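# Bend a rod into an upright arch between two sockets

## Task

Shape the rod into an arch standing upright, with one of its ends seated in each of the board's two sockets, and leave it that way after the robot lets go.

## Robot and tools

Robot: two arms, left_arm and right_arm, each with a parallel two-finger gripper and a wrist camera. Root links in the scene frame: left_arm at (-0.028, +0.243, 0) m, right_arm at (+0.034, -0.297, 0) m, both facing nearly along +x. A camera stand sits behind the arms.

Frames. Scene frame: origin at table-top height, halfway between the nominal arm bases; +x points out over the table, +z up, left_arm is on the +y side (this is not the left of any image). Reported end_effector_position (m) and end_effector_quat_wxyz are in the scene frame. end_effector_position is the point between the finger pads, roughly 1 cm short of the fingertips. A gripper's fingers extend along its own +z and close along its own y. Printed positions and orientations can be wrong by a few cm, worse when an arm reaches far.

Command rows. Every moving command uses rows of 14 numbers, each in [-1, 1], always covering both arms: dx, dy, dz, rx, ry, rz, opening for left_arm, then the same seven for right_arm. The first six of each arm are an offset (not a pose) from that arm's current "Hand target", expressed along that Hand target's own axes; 1.0 equals 0.6 m for dx, dy, dz and 180 degrees for the rotation vector rx, ry, rz. The seventh is an absolute opening: +1 fully open (0.093 m), -1 closed. Six zeros means no new pose for that arm; its opening is still a command, so resend its current value to keep a grip (0 is half open, not 'no change').

execute_actions(actions, cameras): actions is a list of actions; each action is a table of up to 15 rows, one per 1/30 s step; a short table repeats its last row to step 15. All rows in one action count from the Hand target at that action's start, and each new action starts from the updated Hand target, so repeating an offset moves further. Images return only for an empty actions list or when cameras names them (["all"], names, or [] for none).

move(target, speed, blend, opening_speed, grip_force, blocking, cameras): straight-line motion of each gripper. target is one 14-number row or a list of up to 15 rows; every row is an offset from the same starting Hand targets, not chained. speed is path top speed in m/s, 0.002 to 2.9, default 0.25 (rotation up to twice that in rad/s), one value or one per target. blend in m rounds corners in a list; 0 stops at each. opening_speed is change per second on the -1..+1 scale, at least 0.2. grip_force is the pad force cap in N, 10 to 50 (50 full), one value or one per arm; it persists, and low values close slowly. blocking=false returns after about 0.5 s while the move runs on. Paths take at most 10 s and do not avoid obstacles or the other arm. The result adds a "move:" line: done, off_target, moving, held or fault, plus limits such as limits=paced (pose clipped) or limits=held (steps withheld).

wait(seconds 0 to 3600) lets time pass with no new commands; stop() brakes a running move; zoom_image(camera, region [x0, y0, x1, y1] in pixels, at most 504 by 504) enlarges part of the newest image of a camera; read_manual(section "licences") gives licence text only; finished_scene(scene 1 to 3) ends the scene irreversibly; after ending scene 1, make no further call in that reply.

Cameras: cam_head_left, cam_head_right, cam_high, cam_low, cam_left_wrist, cam_right_wrist, all 672x504.

Results: each arm's pose, Hand target (the commanded pose after clipping, the base for the next offsets), Tool commands, grip_measured, Joint positions (last entry is finger opening in m), joint velocities (may say "within noise"), joint torques (numbers 1 to 3 wrap at ±28 N m), and for action calls some per-step positions. Grippers often stop short of the Hand target; a new execute_actions call, even all zeros, re-requests it, otherwise send the remaining gap as an offset. Orientation commands are clipped to 40 degrees from the measured one each step. Check pose and tilt after each move and correct.

Gripping: grip_measured is on the opening scale; pads meet near -0.94, and an object of width w mm reads about -0.94 + 0.0208 w. A command about 0.41 below that reading grips firmly on rigid flat parts; a round or soft part like a rod may need lower. Keep sending the closing value to hold; to release, send well above the width reading. Readings may be up to 0.02 too open.

Avoid: dropping the rod or releasing it while it moves; anything leaving the table (fails the task); fast contact with the board or table; pushing far past a contact; arms or grippers touching each other, or one gripper closing on the other's fingers; strain on the wrist camera cables; paths near an arm's own base (the elbow can whip round). Long stretched-out reach or pushing at an unreachable pose heats motors: MOTOR HOT at 75 °C, a fault that folds the arm at 90 °C, collapse at 100 °C. Any arm stop costs. Objects may occasionally be nudged by outside pushes.

Each tool is called as a command line: name --argument value for each argument, lists and objects as JSON in quotes; but a table of rows of numbers goes row by row, as --pt "numbers of a row", without its own name.

## Session

execute_actions --actions '[]'

Scene clock: 0.00 s.
left_arm: end_effector_position=(+0.3139, +0.2739, +0.1031) grip_measured=+1.000 end_effector_quat_wxyz=(+0.556, -0.042, +0.827, +0.068) | right_arm: end_effector_position=(+0.4776, -0.2023, +0.1025) grip_measured=+1.000 end_effector_quat_wxyz=(+0.515, -0.029, +0.830, +0.211)
Joint positions: left_arm=[0.009 1.233 0.259 0.588 -0.141 0.015 0.093] | right_arm=[0.104 1.712 0.683 0.622 -0.296 0.229 0.093]
Joint velocities: within noise
Joint torques (N m): no reading
Heat: left arm: 29 °C; right arm: 29 °C.
Hand target: left_arm +0.3172, +0.2740, +0.1105; +0.565, -0.043, +0.821, +0.068 | right_arm +0.4784, -0.2022, +0.1040; +0.516, -0.028, +0.830, +0.211
Tool commands: left_gripper/opening=+1.0 right_gripper/opening=+1.0

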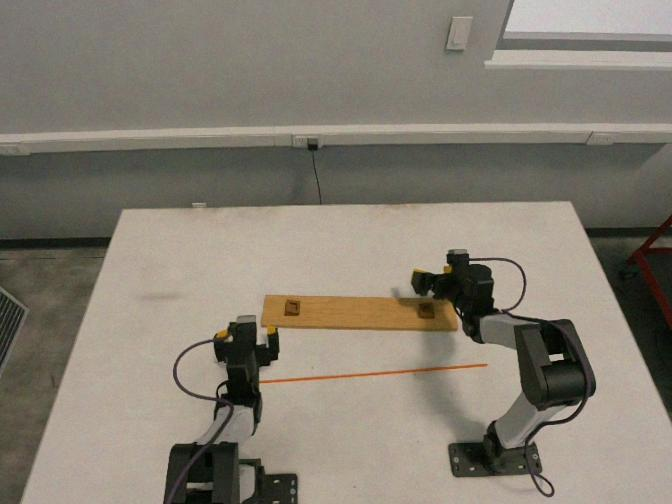

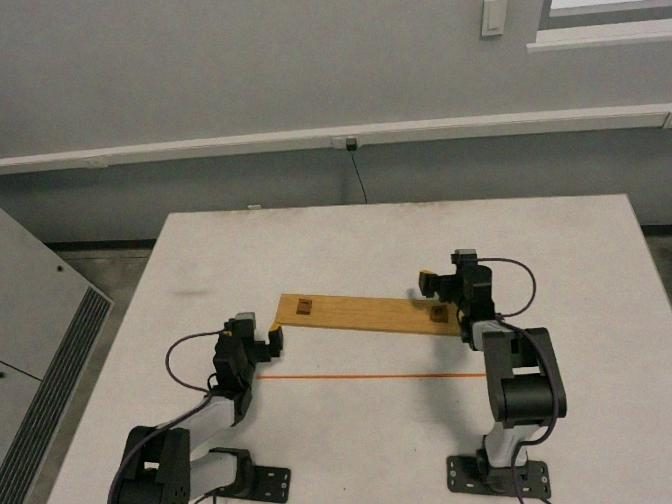

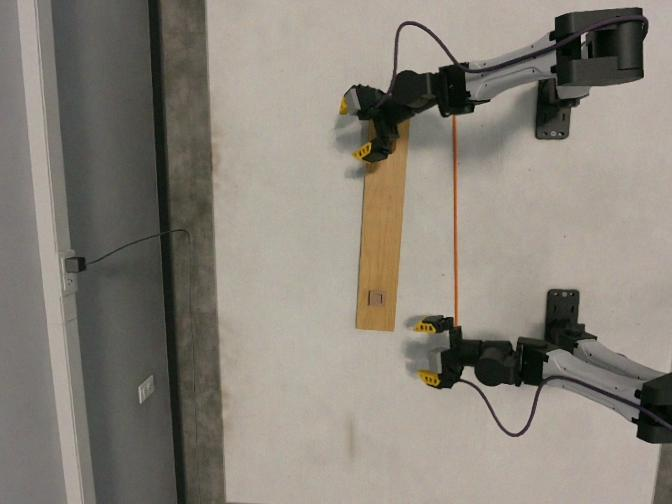

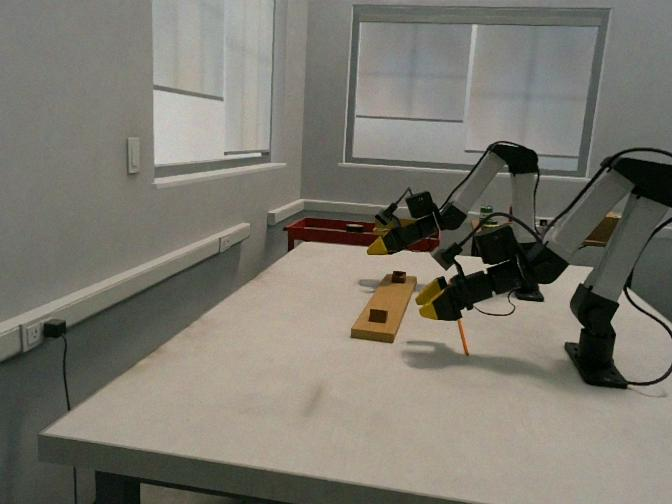

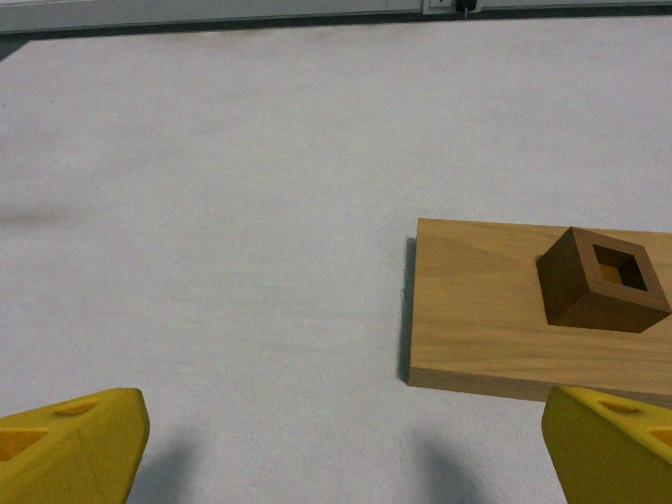

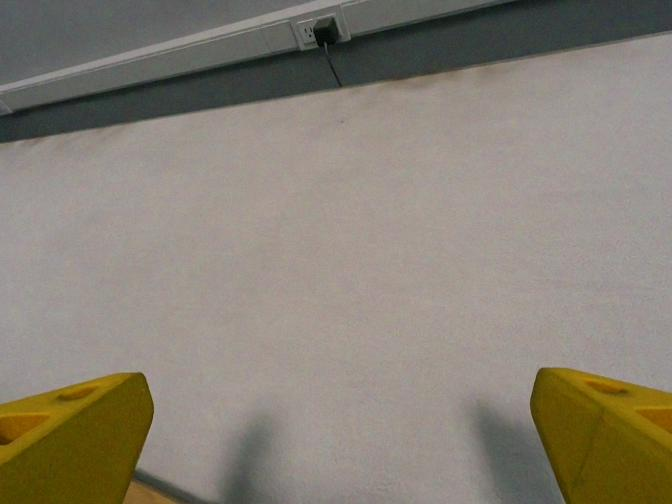

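move --target '[-0.0503,-0.072,-0.1158,0.337,0.265,0.460,1,0.0678,0.0898,-0.3255,-0.1587,0.3783,-0.4173,1]' --cameras '["all"]'

Scene clock: 47.97 s.
left_arm: end_effector_position=(+0.2662, +0.2208, +0.1564) grip_measured=+1.000 end_effector_quat_wxyz=(+0.001, +0.701, +0.713, -0.004) | right_arm: end_effector_position=(+0.2791, -0.2201, +0.1584) grip_measured=+1.000 end_effector_quat_wxyz=(-0.010, +0.701, -0.713, -0.003)
Joint positions: left_arm=[-0.083 1.667 1.516 -1.424 0.007 1.483 0.093] | right_arm=[0.297 1.502 1.357 -1.41 -0.014 -1.259 0.093]
Joint torques (N m): left_arm=[-0.53 -7.54 8.9 0.12 0.04 -0.01] | right_arm=[0.62 -4.72 9.28 0.17 0.17 -0.21]
Heat: left arm: 35 °C; right arm: 38 °C.
Hand target: left_arm +0.2702, +0.2200, +0.1602; +0.000, +0.707, +0.707, +0.000 | right_arm +0.2804, -0.2204, +0.1601; +0.000, +0.708, -0.707, +0.000
Off the commanded pose: left_arm 0.006 m, 1 deg | right_arm 0.002 m, 2 deg.
move: done

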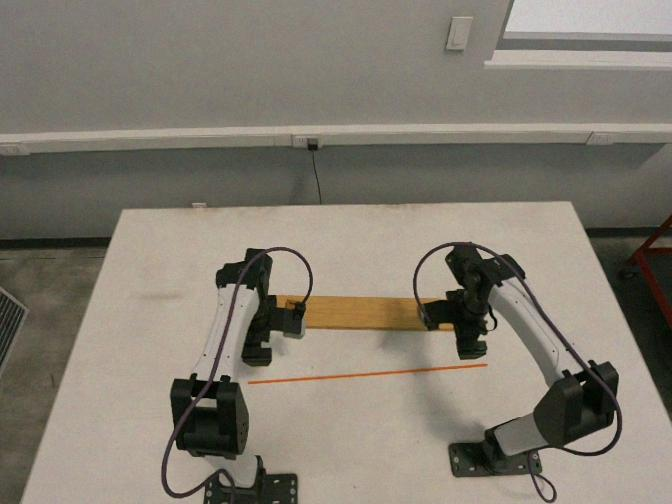

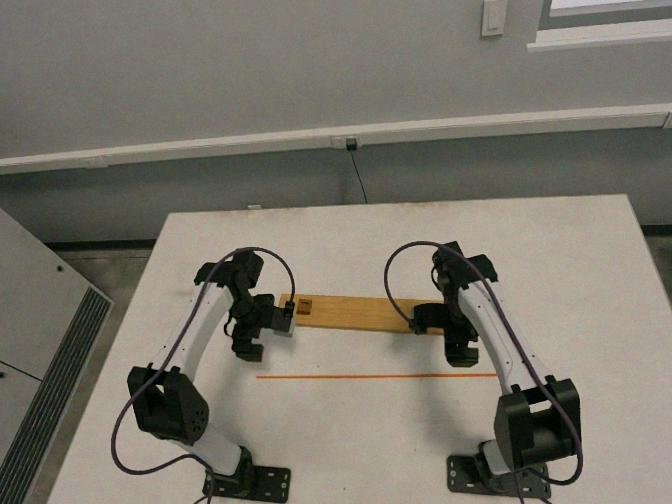

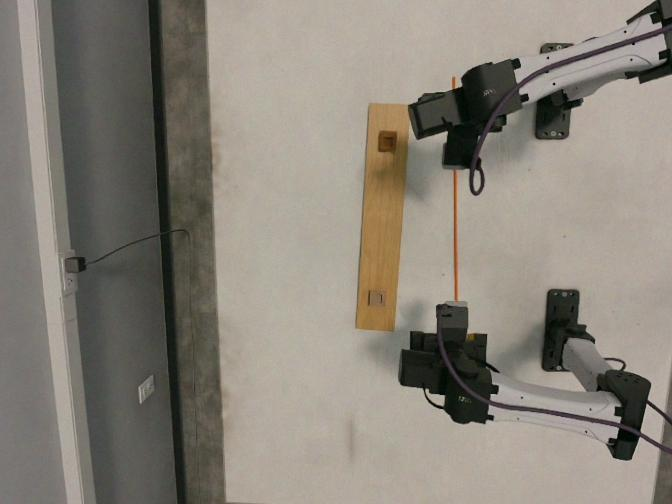

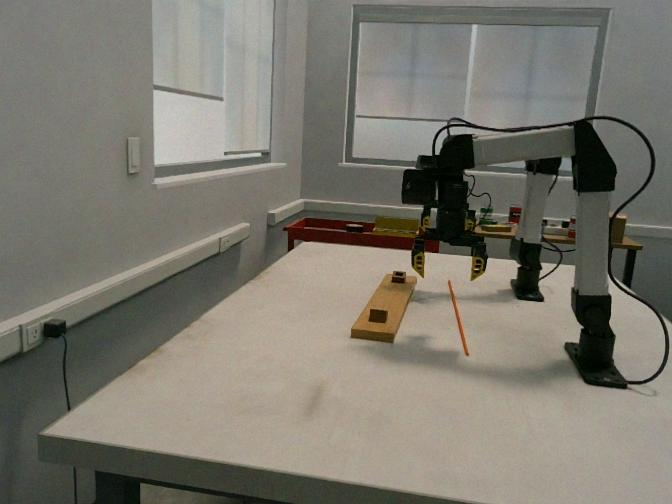

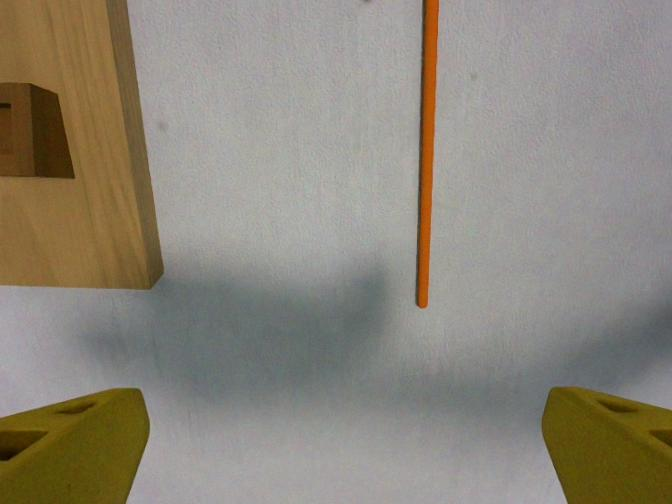

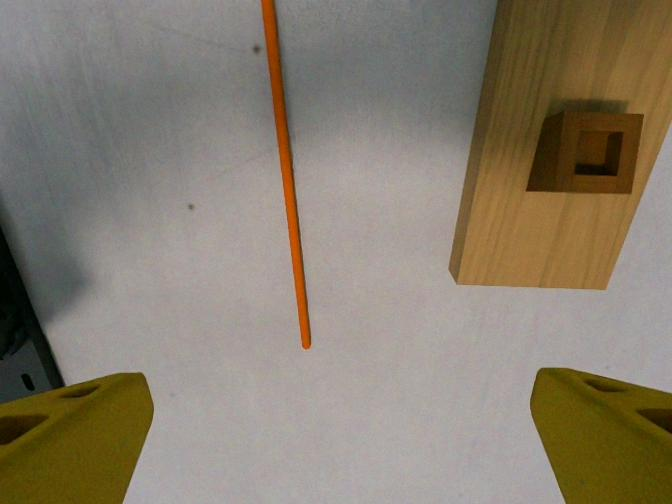

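move --target '[0.0333,-0.075,0.125,0,0,0,1,0.075,0.0333,0.125,0,0,0,1]' --cameras '["cam_left_wrist","cam_right_wrist","cam_high","cam_low"]'

Scene clock: 79.40 s.
left_arm: end_effector_position=(+0.2245, +0.2381, +0.0825) grip_measured=+1.000 end_effector_quat_wxyz=(-0.009, +0.705, +0.709, -0.009) | right_arm: end_effector_position=(+0.2586, -0.2636, +0.0842) grip_measured=+1.000 end_effector_quat_wxyz=(+0.010, +0.706, -0.708, -0.009)
Joint positions: left_arm=[-0.031 1.541 1.091 -1.145 0.001 1.547 0.093] | right_arm=[0.148 1.442 1.007 -1.164 -0.003 -1.421 0.093]
Joint torques (N m): left_arm=[0.47 -9.47 4.92 0.34 0.1 0.02] | right_arm=[-0.65 -7.76 5.74 0.42 0.06 -0.21]
Heat: left arm: 33 °C; right arm: 34 °C.
Hand target: left_arm +0.2252, +0.2401, +0.0852; +0.000, +0.707, +0.708, +0.000 | right_arm +0.2604, -0.2655, +0.0851; +0.000, +0.708, -0.706, +0.000
Off the commanded pose: left_arm 0.003 m, 1 deg | right_arm 0.003 m, 2 deg.
move: done
Images, in order (width x height): cam_high 672x504, cam_low 672x504, cam_left_wrist 672x504, cam_right_wrist 672x504.

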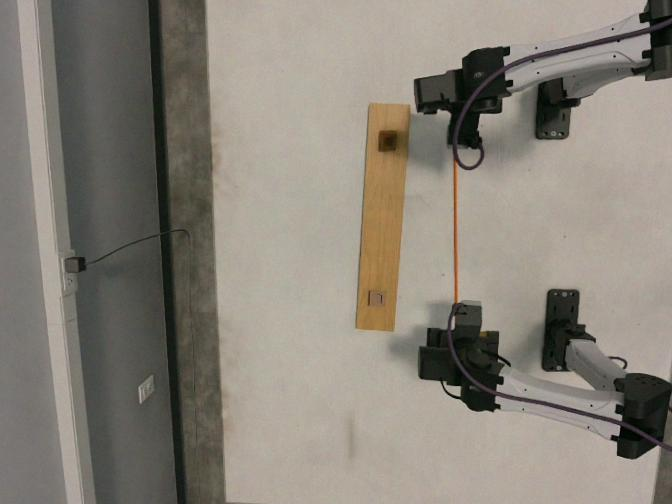

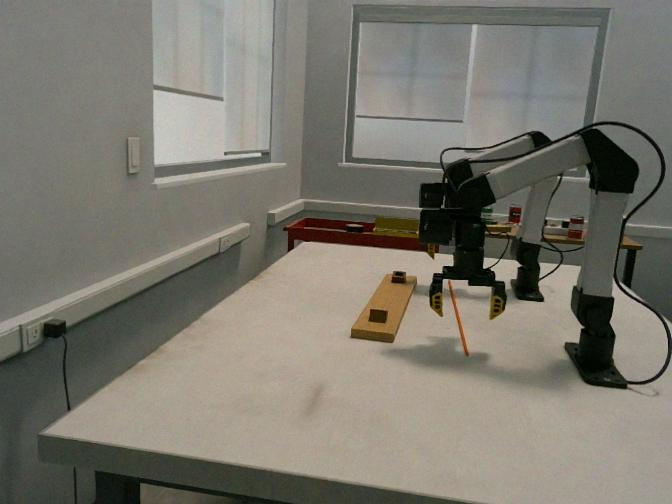

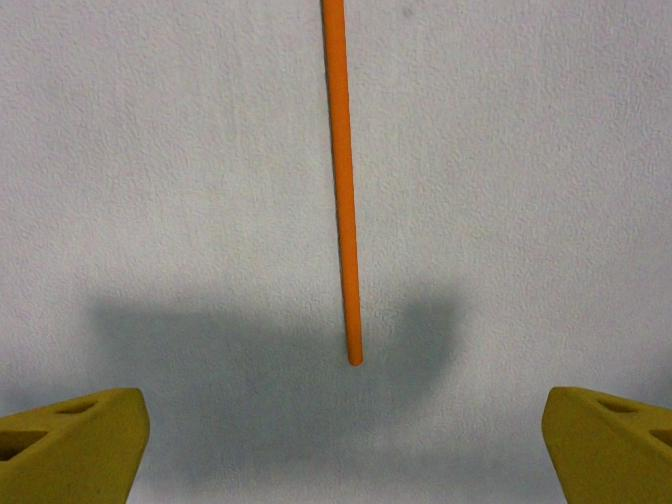

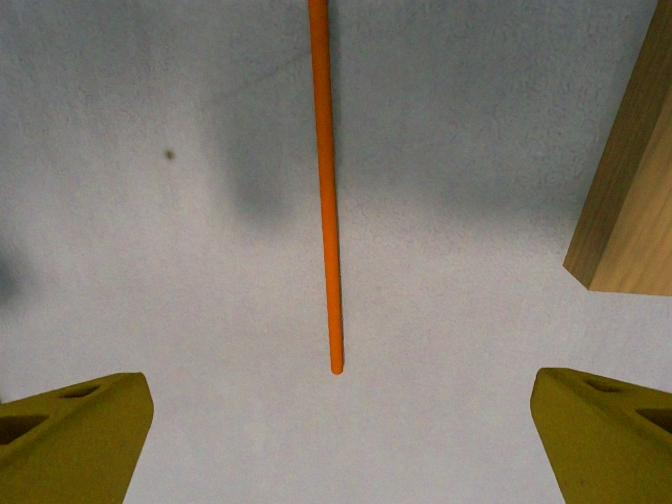

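move --target '[0.004,-0.0028,0.0867,0,0,-0.019,0,0.0198,0.0085,0.0883,0,0,-0.019,0]' --speed 0.12 --cameras '["cam_left_wrist","cam_right_wrist","cam_low"]'

Scene clock: 94.70 s.
left_arm: end_effector_position=(+0.2245, +0.2404, +0.0381) grip_measured=+0.002 end_effector_quat_wxyz=(+0.003, +0.690, +0.724, +0.002) | right_arm: end_effector_position=(+0.2561, -0.2753, +0.0391) grip_measured=+0.002 end_effector_quat_wxyz=(-0.005, +0.727, -0.687, +0.003)
Joint positions: left_arm=[-0.022 1.564 0.929 -0.928 0.001 1.513 0.045] | right_arm=[0.098 1.441 0.82 -0.938 -0.003 -1.531 0.045]
Joint torques (N m): left_arm=[0.51 -6.13 4.66 0.35 0.1 -0.18] | right_arm=[-0.66 -3.64 5.57 0.53 0.06 -0.23]
Heat: left arm: 33 °C; right arm: 35 °C.
Hand target: left_arm +0.2235, +0.2425, +0.0332; +0.000, +0.685, +0.728, +0.000 | right_arm +0.2554, -0.2774, +0.0322; +0.000, +0.728, -0.685, +0.000
Off the commanded pose: left_arm 0.005 m, 1 deg | right_arm 0.007 m, 1 deg.
move: done
Images, in order (width x height): cam_low 672x504, cam_left_wrist 672x504, cam_right_wrist 672x504.

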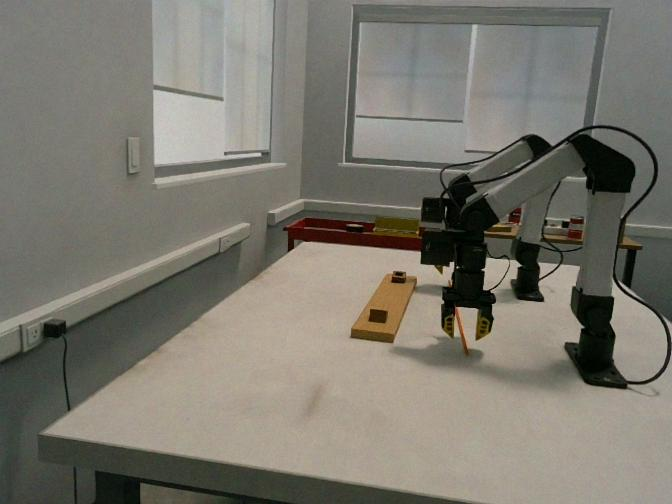

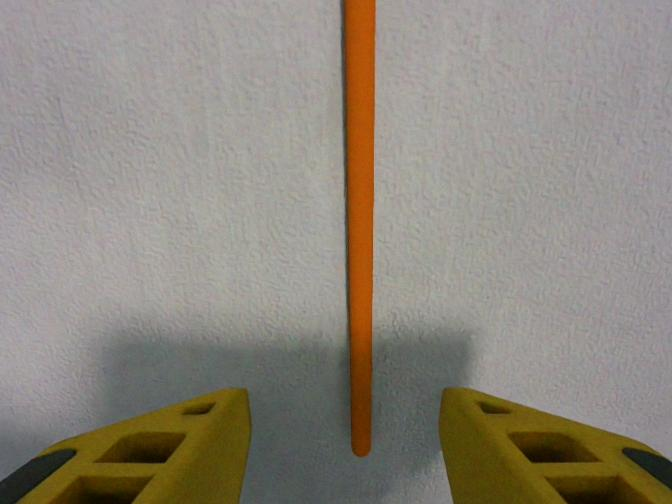

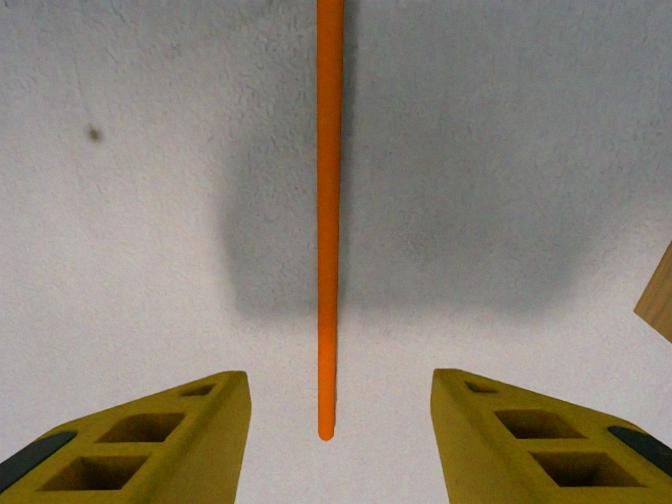

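move --target '[0,-0.0075,0.0287,0,0,0,0,0,0.0067,0.0287,0,0,0,0]' --speed 0.06 --cameras '["cam_left_wrist","cam_right_wrist"]'

Scene clock: 100.33 s.
left_arm: end_effector_position=(+0.2204, +0.2404, +0.0208) grip_measured=+0.002 end_effector_quat_wxyz=(+0.003, +0.689, +0.725, +0.002) | right_arm: end_effector_position=(+0.2525, -0.2756, +0.0214) grip_measured=+0.002 end_effector_quat_wxyz=(-0.005, +0.727, -0.687, +0.002)
Joint positions: left_arm=[-0.022 1.578 0.868 -0.853 0.001 1.512 0.045] | right_arm=[0.098 1.46 0.759 -0.86 -0.003 -1.531 0.045]
Joint torques (N m): left_arm=[0.43 -6.05 4.44 0.34 0.1 -0.18] | right_arm=[-0.61 -3.85 5.37 0.51 0.05 -0.21]
Heat: left arm: 33 °C; right arm: 34 °C.
Hand target: left_arm +0.2191, +0.2422, +0.0160; +0.000, +0.685, +0.728, +0.001 | right_arm +0.2514, -0.2777, +0.0150; +0.000, +0.728, -0.685, +0.000
Off the commanded pose: left_arm 0.005 m, 1 deg | right_arm 0.007 m, 1 deg.
move: done

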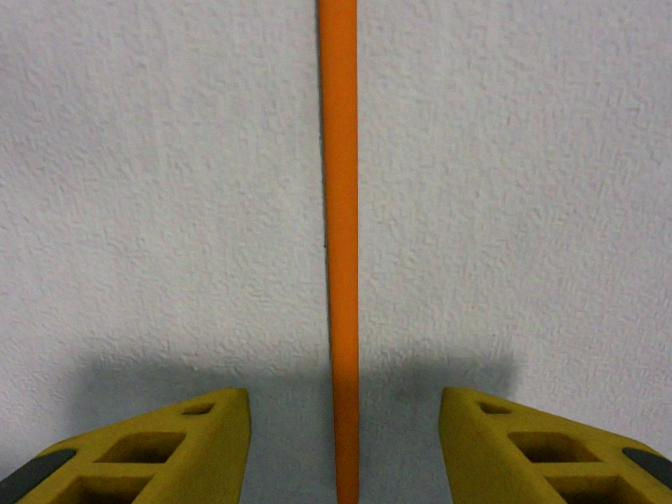

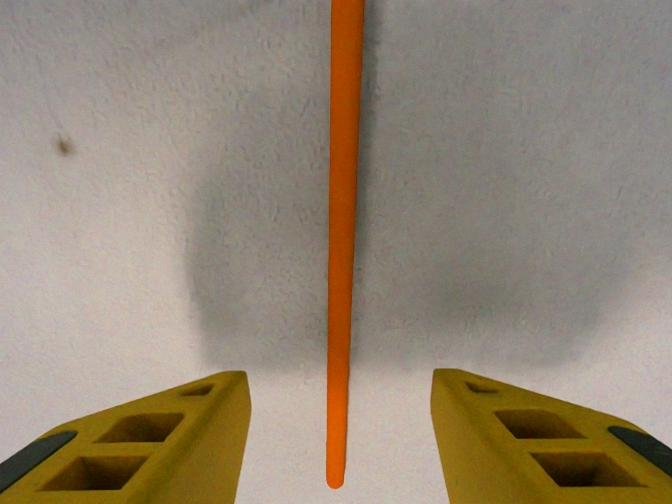

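move --target '[0,0,0.0133,0,0,0,0,0,0,0.0133,0,0,0,0]' --speed 0.04 --cameras '["cam_left_wrist","cam_right_wrist"]'

move --target '[0,0,0,0,0,0,-1,0,0,0,0,0,0,-1]' --opening_speed 1.0 --cameras '["cam_left_wrist","cam_right_wrist","cam_low"]'

Scene clock: 111.53 s.
left_arm: end_effector_position=(+0.2192, +0.2404, +0.0160) grip_measured=+0.002 end_effector_quat_wxyz=(+0.002, +0.689, +0.725, +0.001) | right_arm: end_effector_position=(+0.2525, -0.2756, +0.0131) grip_measured=+0.002 end_effector_quat_wxyz=(-0.004, +0.727, -0.687, +0.002)
Joint positions: left_arm=[-0.022 1.587 0.856 -0.835 0.001 1.511 0.045] | right_arm=[0.098 1.478 0.738 -0.822 -0.003 -1.531 0.045]
Joint torques (N m): left_arm=[0.43 -5.37 3.71 0.52 0.1 -0.18] | right_arm=[-0.59 -3.93 5.33 0.5 0.05 -0.21]
Heat: left arm: 33 °C; right arm: 34 °C.
Hand target: left_arm +0.2190, +0.2422, +0.0080; +0.000, +0.685, +0.728, +0.000 | right_arm +0.2514, -0.2777, +0.0069; +0.000, +0.728, -0.685, +0.000
Off the commanded pose: left_arm 0.008 m, 1 deg | right_arm 0.007 m, 1 deg.
move: done

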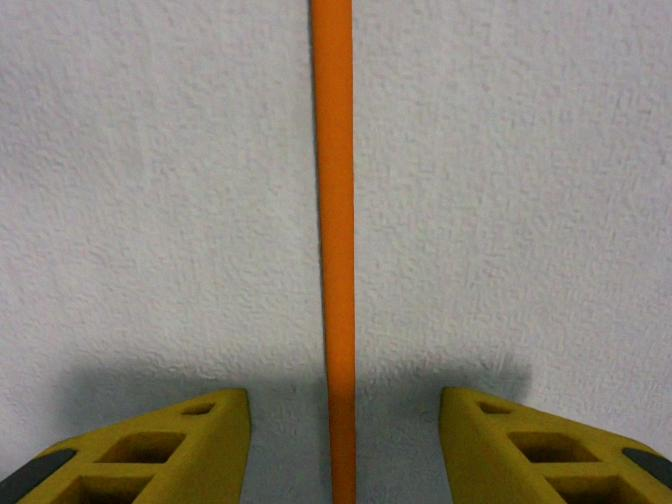

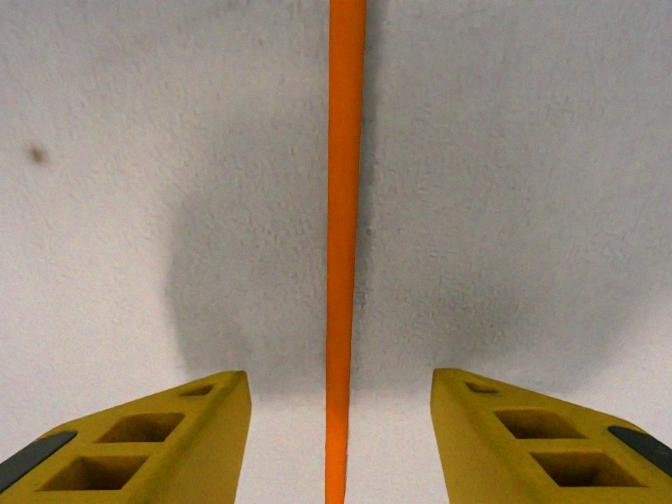

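Scene clock: 113.00 s.
left_arm: end_effector_position=(+0.2243, +0.2405, +0.0159) grip_measured=-0.925 end_effector_quat_wxyz=(+0.009, +0.689, +0.725, +0.008) | right_arm: end_effector_position=(+0.2526, -0.2756, +0.0131) grip_measured=-0.971 end_effector_quat_wxyz=(-0.005, +0.727, -0.687, +0.002)
Joint positions: left_arm=[-0.022 1.588 0.856 -0.814 0.001 1.511 0.001] | right_arm=[0.098 1.478 0.738 -0.821 -0.003 -1.531 0]
Joint torques (N m): left_arm=[0.42 -5.52 3.75 0.37 0.1 -0.18] | right_arm=[-0.61 -3.93 5.31 0.51 0.06 -0.21]
Heat: left arm: 33 °C; right arm: 34 °C.
Hand target: left_arm +0.2191, +0.2422, +0.0080; +0.000, +0.685, +0.728, +0.000 | right_arm +0.2513, -0.2777, +0.0069; +0.000, +0.728, -0.685, +0.000
Off the commanded pose: left_arm 0.010 m, 2 deg | right_arm 0.007 m, 1 deg.
move: done
Images, in order (width x height): cam_low 672x504, cam_left_wrist 672x504, cam_right_wrist 672x504.

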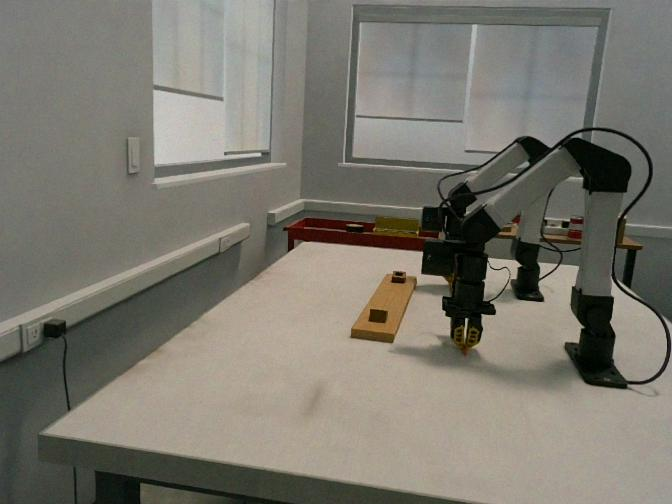

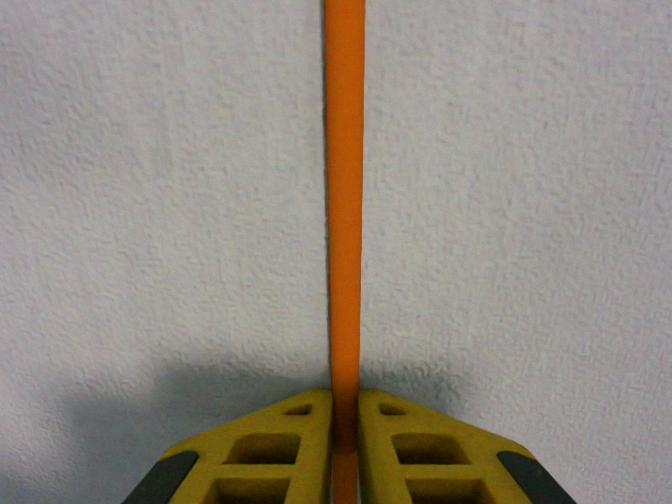

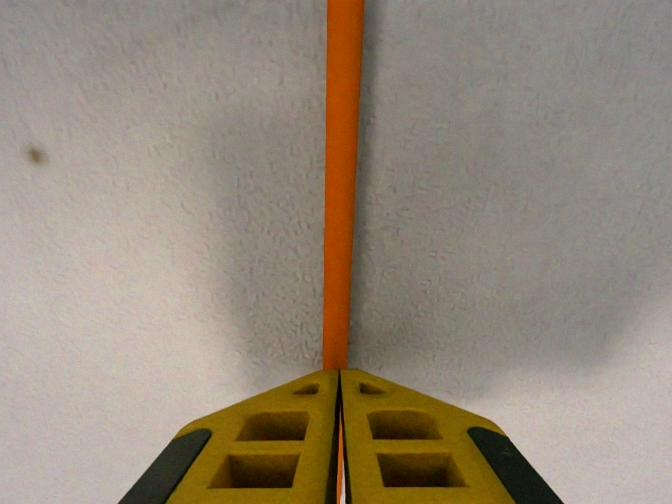

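move --target '[0,0,0,0,0,0,-1,0,0,-0.008,0,0,0,-0.4]'

move --target '[0,0,0,0,0,0,-1,0,0,0.0217,0,0,0,-0.4]' --speed 0.04 --cameras '["cam_right_wrist"]'

Scene clock: 117.27 s.
left_arm: end_effector_position=(+0.2243, +0.2405, +0.0159) grip_measured=-0.937 end_effector_quat_wxyz=(+0.009, +0.689, +0.725, +0.008) | right_arm: end_effector_position=(+0.2526, -0.2756, +0.0131) grip_measured=-0.403 end_effector_quat_wxyz=(-0.005, +0.727, -0.687, +0.002)
Joint positions: left_arm=[-0.022 1.588 0.856 -0.814 0.001 1.511 0] | right_arm=[0.098 1.478 0.738 -0.821 -0.003 -1.531 0.026]
Joint torques (N m): left_arm=[0.42 -5.49 3.77 0.36 0.11 -0.18] | right_arm=[-0.61 -4.9 6.45 0.31 0.05 -0.21]
Heat: left arm: 32 °C; right arm: 34 °C.
Hand target: left_arm +0.2191, +0.2422, +0.0080; +0.000, +0.685, +0.728, +0.000 | right_arm +0.2513, -0.2777, +0.0117; +0.000, +0.728, -0.685, +0.000
Off the commanded pose: left_arm 0.010 m, 1 deg | right_arm 0.003 m, 1 deg.
move: done

Scene clock: 117.97 s.
left_arm: end_effector_position=(+0.2243, +0.2405, +0.0159) grip_measured=-0.937 end_effector_quat_wxyz=(+0.009, +0.689, +0.725, +0.008) | right_arm: end_effector_position=(+0.2501, -0.2759, +0.0062) grip_measured=-0.402 end_effector_quat_wxyz=(-0.001, +0.727, -0.687, -0.001)
Joint positions: left_arm=[-0.022 1.588 0.856 -0.814 0.001 1.511 0] | right_arm=[0.098 1.493 0.721 -0.798 -0.003 -1.531 0.026]
Joint torques (N m): left_arm=[0.42 -5.49 3.75 0.36 0.1 -0.18] | right_arm=[-0.61 -3.69 5.08 0.61 0.06 -0.21]
Heat: left arm: 32 °C; right arm: 34 °C.
Hand target: left_arm +0.2191, +0.2422, +0.0080; +0.000, +0.685, +0.728, +0.000 | right_arm +0.2513, -0.2777, -0.0012; +0.000, +0.728, -0.685, +0.000
Off the commanded pose: left_arm 0.010 m, 1 deg | right_arm 0.008 m, 0 deg.
move: done

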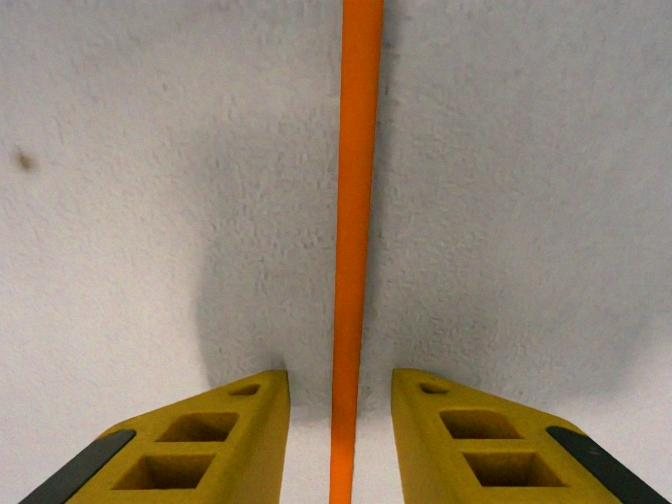

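move --target '[0,0,0,0,0,0,-1,0,0,0,0,0,0,-1]' --opening_speed 1.0 --cameras '["cam_right_wrist"]'

Scene clock: 122.40 s.
left_arm: end_effector_position=(+0.2243, +0.2405, +0.0159) grip_measured=-0.937 end_effector_quat_wxyz=(+0.009, +0.689, +0.725, +0.008) | right_arm: end_effector_position=(+0.2515, -0.2757, +0.0062) grip_measured=-0.926 end_effector_quat_wxyz=(-0.003, +0.727, -0.687, +0.001)
Joint positions: left_arm=[-0.022 1.588 0.856 -0.814 0.001 1.511 0] | right_arm=[0.098 1.493 0.721 -0.792 -0.003 -1.531 0.001]
Joint torques (N m): left_arm=[0.42 -5.49 3.75 0.36 0.11 -0.18] | right_arm=[-0.61 -3.58 5.05 0.6 0.05 -0.21]
Heat: left arm: 32 °C; right arm: 34 °C.
Hand target: left_arm +0.2191, +0.2422, +0.0080; +0.000, +0.685, +0.728, +0.000 | right_arm +0.2514, -0.2777, -0.0012; +0.000, +0.728, -0.685, +0.000
Off the commanded pose: left_arm 0.010 m, 1 deg | right_arm 0.008 m, 0 deg.
move: done

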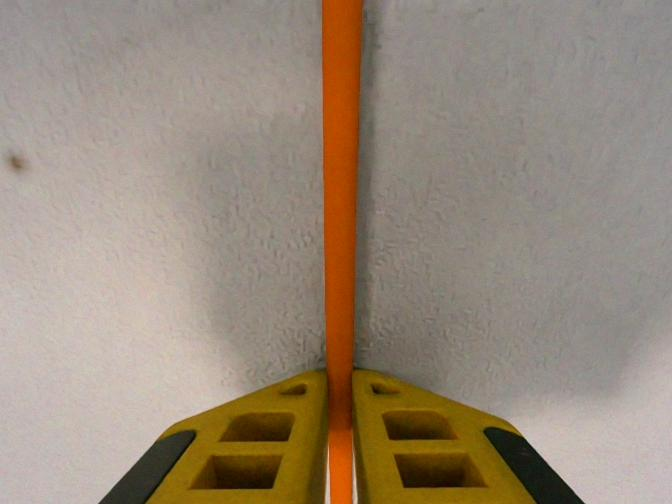

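move --pt "0 0 -0.2 0 0 0 -1 0 0 -0.2 0 0 0 -1" --pt "-0.0184 0.311 -0.25 0 0 0.019 -1 0.014 -0.236 -0.25 0 0 0.019 -1" --blend 0.03 --speed 0.15 --cameras '["all"]'

Scene clock: 172.40 s.
left_arm: end_effector_position=(+0.4018, +0.2405, +0.1577) grip_measured=-0.938 end_effector_quat_wxyz=(+0.018, +0.706, +0.707, +0.019) | right_arm: end_effector_position=(+0.3931, -0.2757, +0.1513) grip_measured=-0.937 end_effector_quat_wxyz=(-0.011, +0.710, -0.704, +0.009)
Joint positions: left_arm=[-0.019 2.204 2.259 -1.574 -0.003 1.563 0] | right_arm=[0.061 1.888 1.764 -1.42 -0.001 -1.52 0]
Joint torques (N m): left_arm=[0.36 -12.15 8.73 0.23 0.13 -0.07] | right_arm=[-0.38 -8.44 9.28 0.14 0.03 -0.07]
Heat: left arm: 31 °C; right arm: 33 °C.
Hand target: left_arm +0.4060, +0.2423, +0.1580; +0.000, +0.707, +0.707, +0.000 | right_arm +0.3932, -0.2774, +0.1486; +0.000, +0.708, -0.707, +0.000
Off the commanded pose: left_arm 0.005 m, 3 deg | right_arm 0.003 m, 2 deg.
joint sent to its limit (left arm) — joint 4 (wrist pitch), lower limit. The joint targets are off in orientation, not in position.
move: off_target (left_arm)

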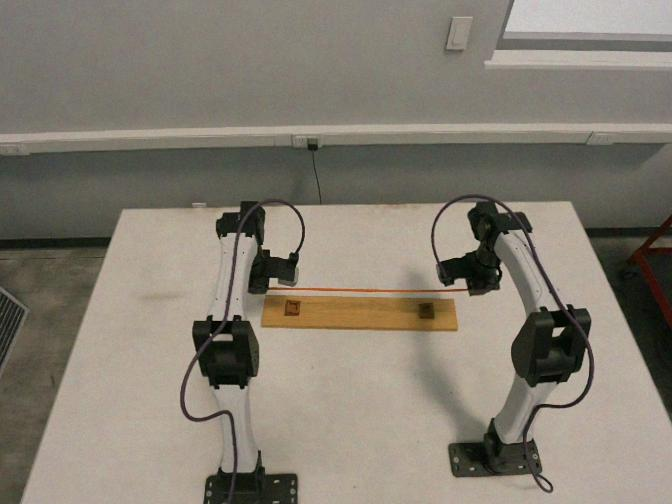

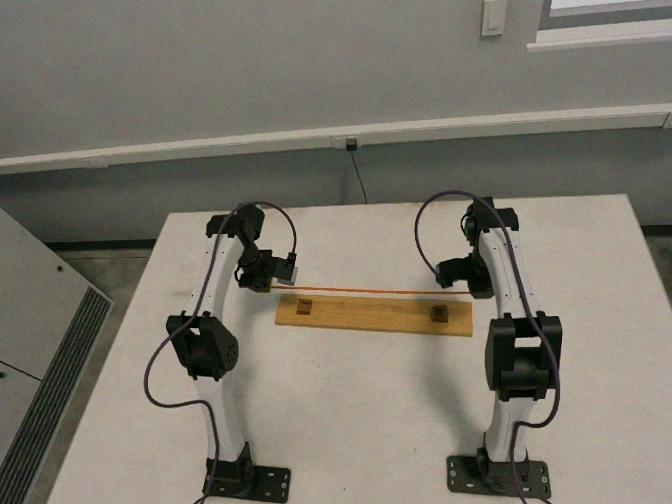

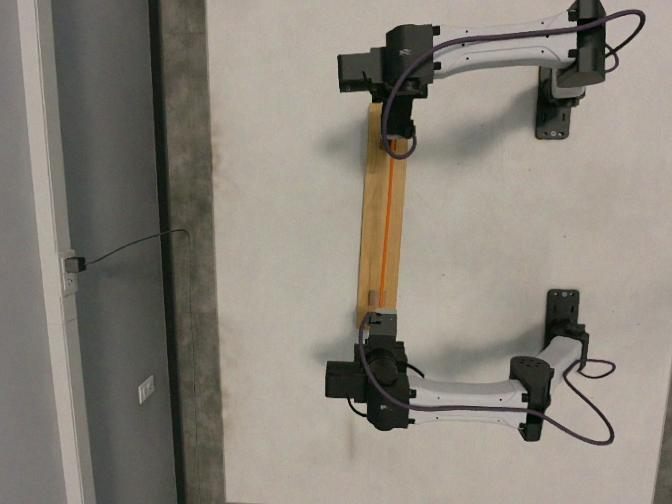

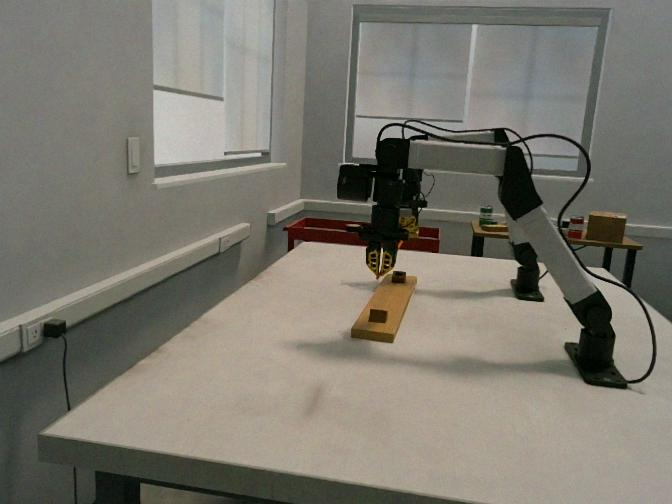

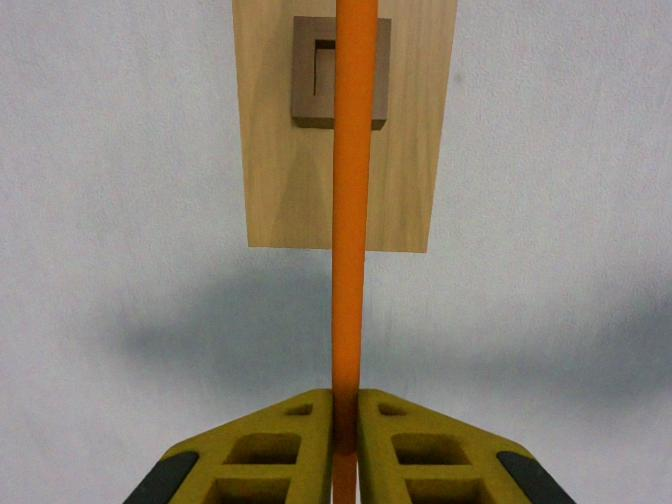

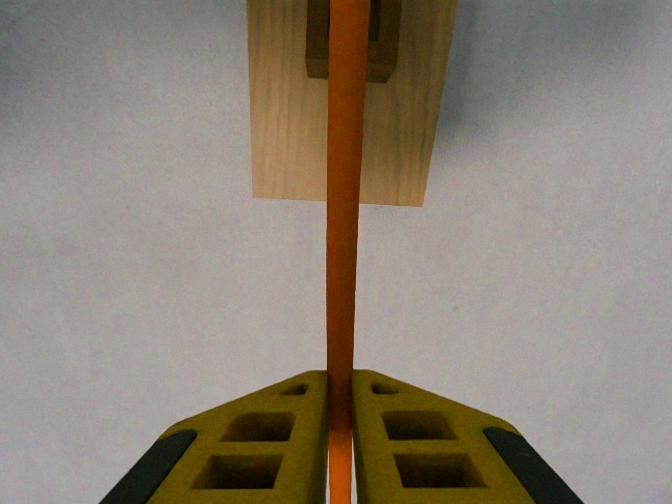

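move --pt "-0.0033 0.0033 0 0 -0.107 0.004 -1 -0.012 -0.004 0 0 -0.107 0.004 -1" --pt "-0.0233 0.0033 0 0.002 -0.215 0.008 -1 -0.0483 -0.0083 0 0.002 -0.215 0.008 -1" --pt "-0.0658 0.0033 0.033 0.004 -0.322 0.008 -1 -0.105 -0.0083 0.0167 0.004 -0.322 0.008 -1" --blend 0.008 --speed 0.15 --cameras '["all"]'

Scene clock: 240.63 s.
left_arm: end_effector_position=(+0.4075, +0.2119, +0.1390) grip_measured=-0.938 end_effector_quat_wxyz=(+0.339, +0.631, +0.633, -0.293) | right_arm: end_effector_position=(+0.3960, -0.2219, +0.1429) grip_measured=-0.937 end_effector_quat_wxyz=(-0.330, +0.621, -0.637, -0.317)
Joint positions: left_arm=[0.226 2.331 2.119 -1.574 0.911 1.912 0] | right_arm=[-0.169 1.99 1.586 -1.357 -0.936 -1.813 0]
Joint torques (N m): left_arm=[-0.54 -13.07 4.53 -0.21 1.09 -0.01] | right_arm=[0.49 -9.03 5.45 0.07 -1.25 -0.23]
Heat: left arm: 39 °C; right arm: 38 °C.
Hand target: left_arm +0.4080, +0.2029, +0.1383; +0.338, +0.627, +0.610, -0.346 | right_arm +0.3981, -0.2144, +0.1386; -0.346, +0.610, -0.627, -0.339
Off the commanded pose: left_arm 0.009 m, 7 deg | right_arm 0.009 m, 4 deg.
joint sent to its limit (left arm) — joint 4 (wrist pitch), lower limit. The joint targets are off in orientation, not in position.
move: off_target (left_arm, right_arm)

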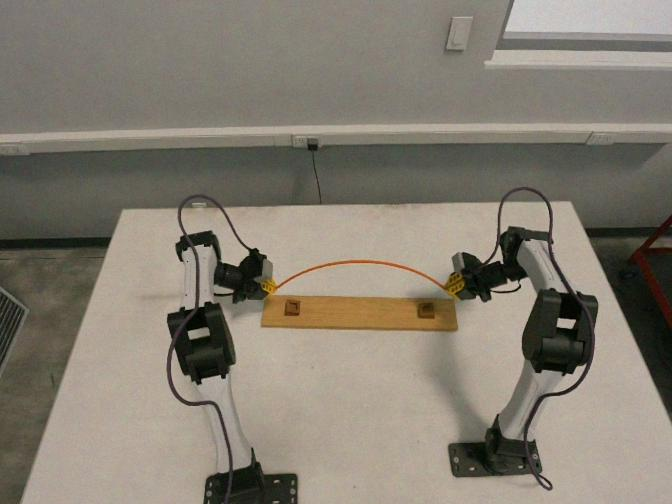

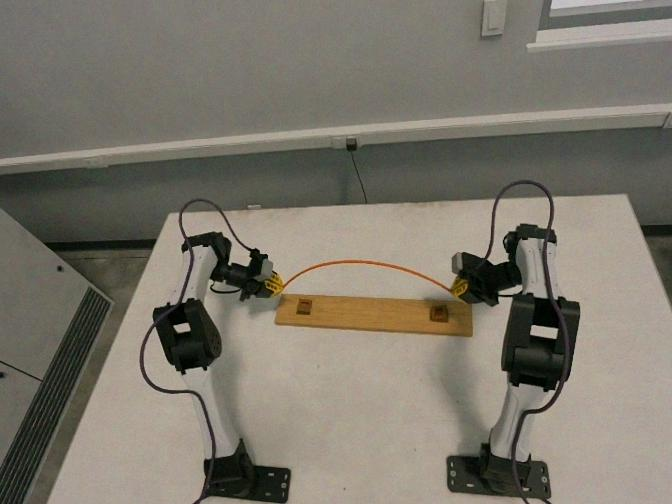

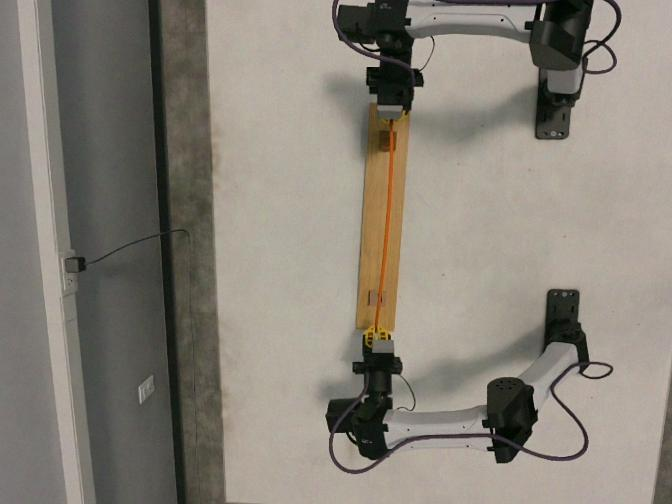

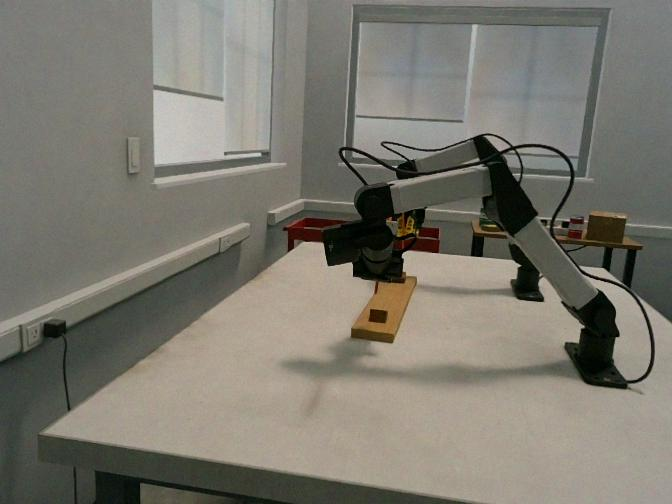

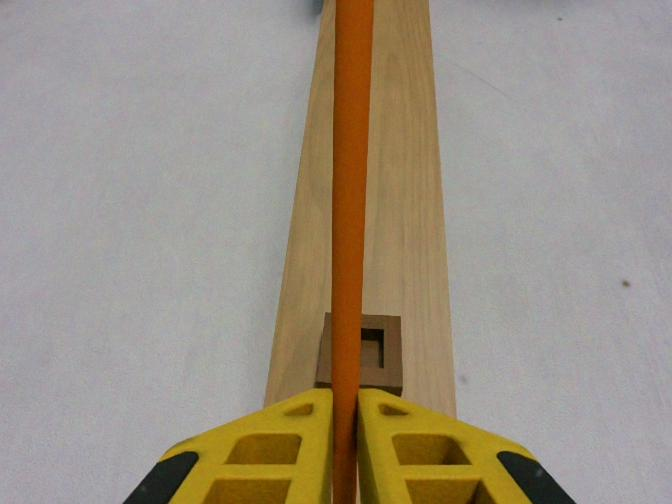

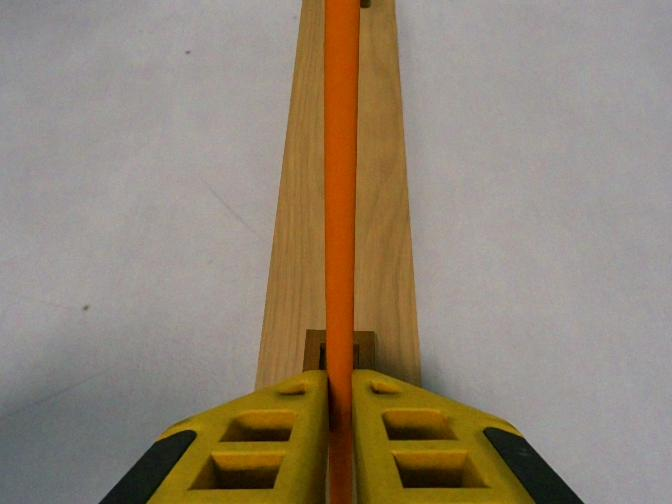

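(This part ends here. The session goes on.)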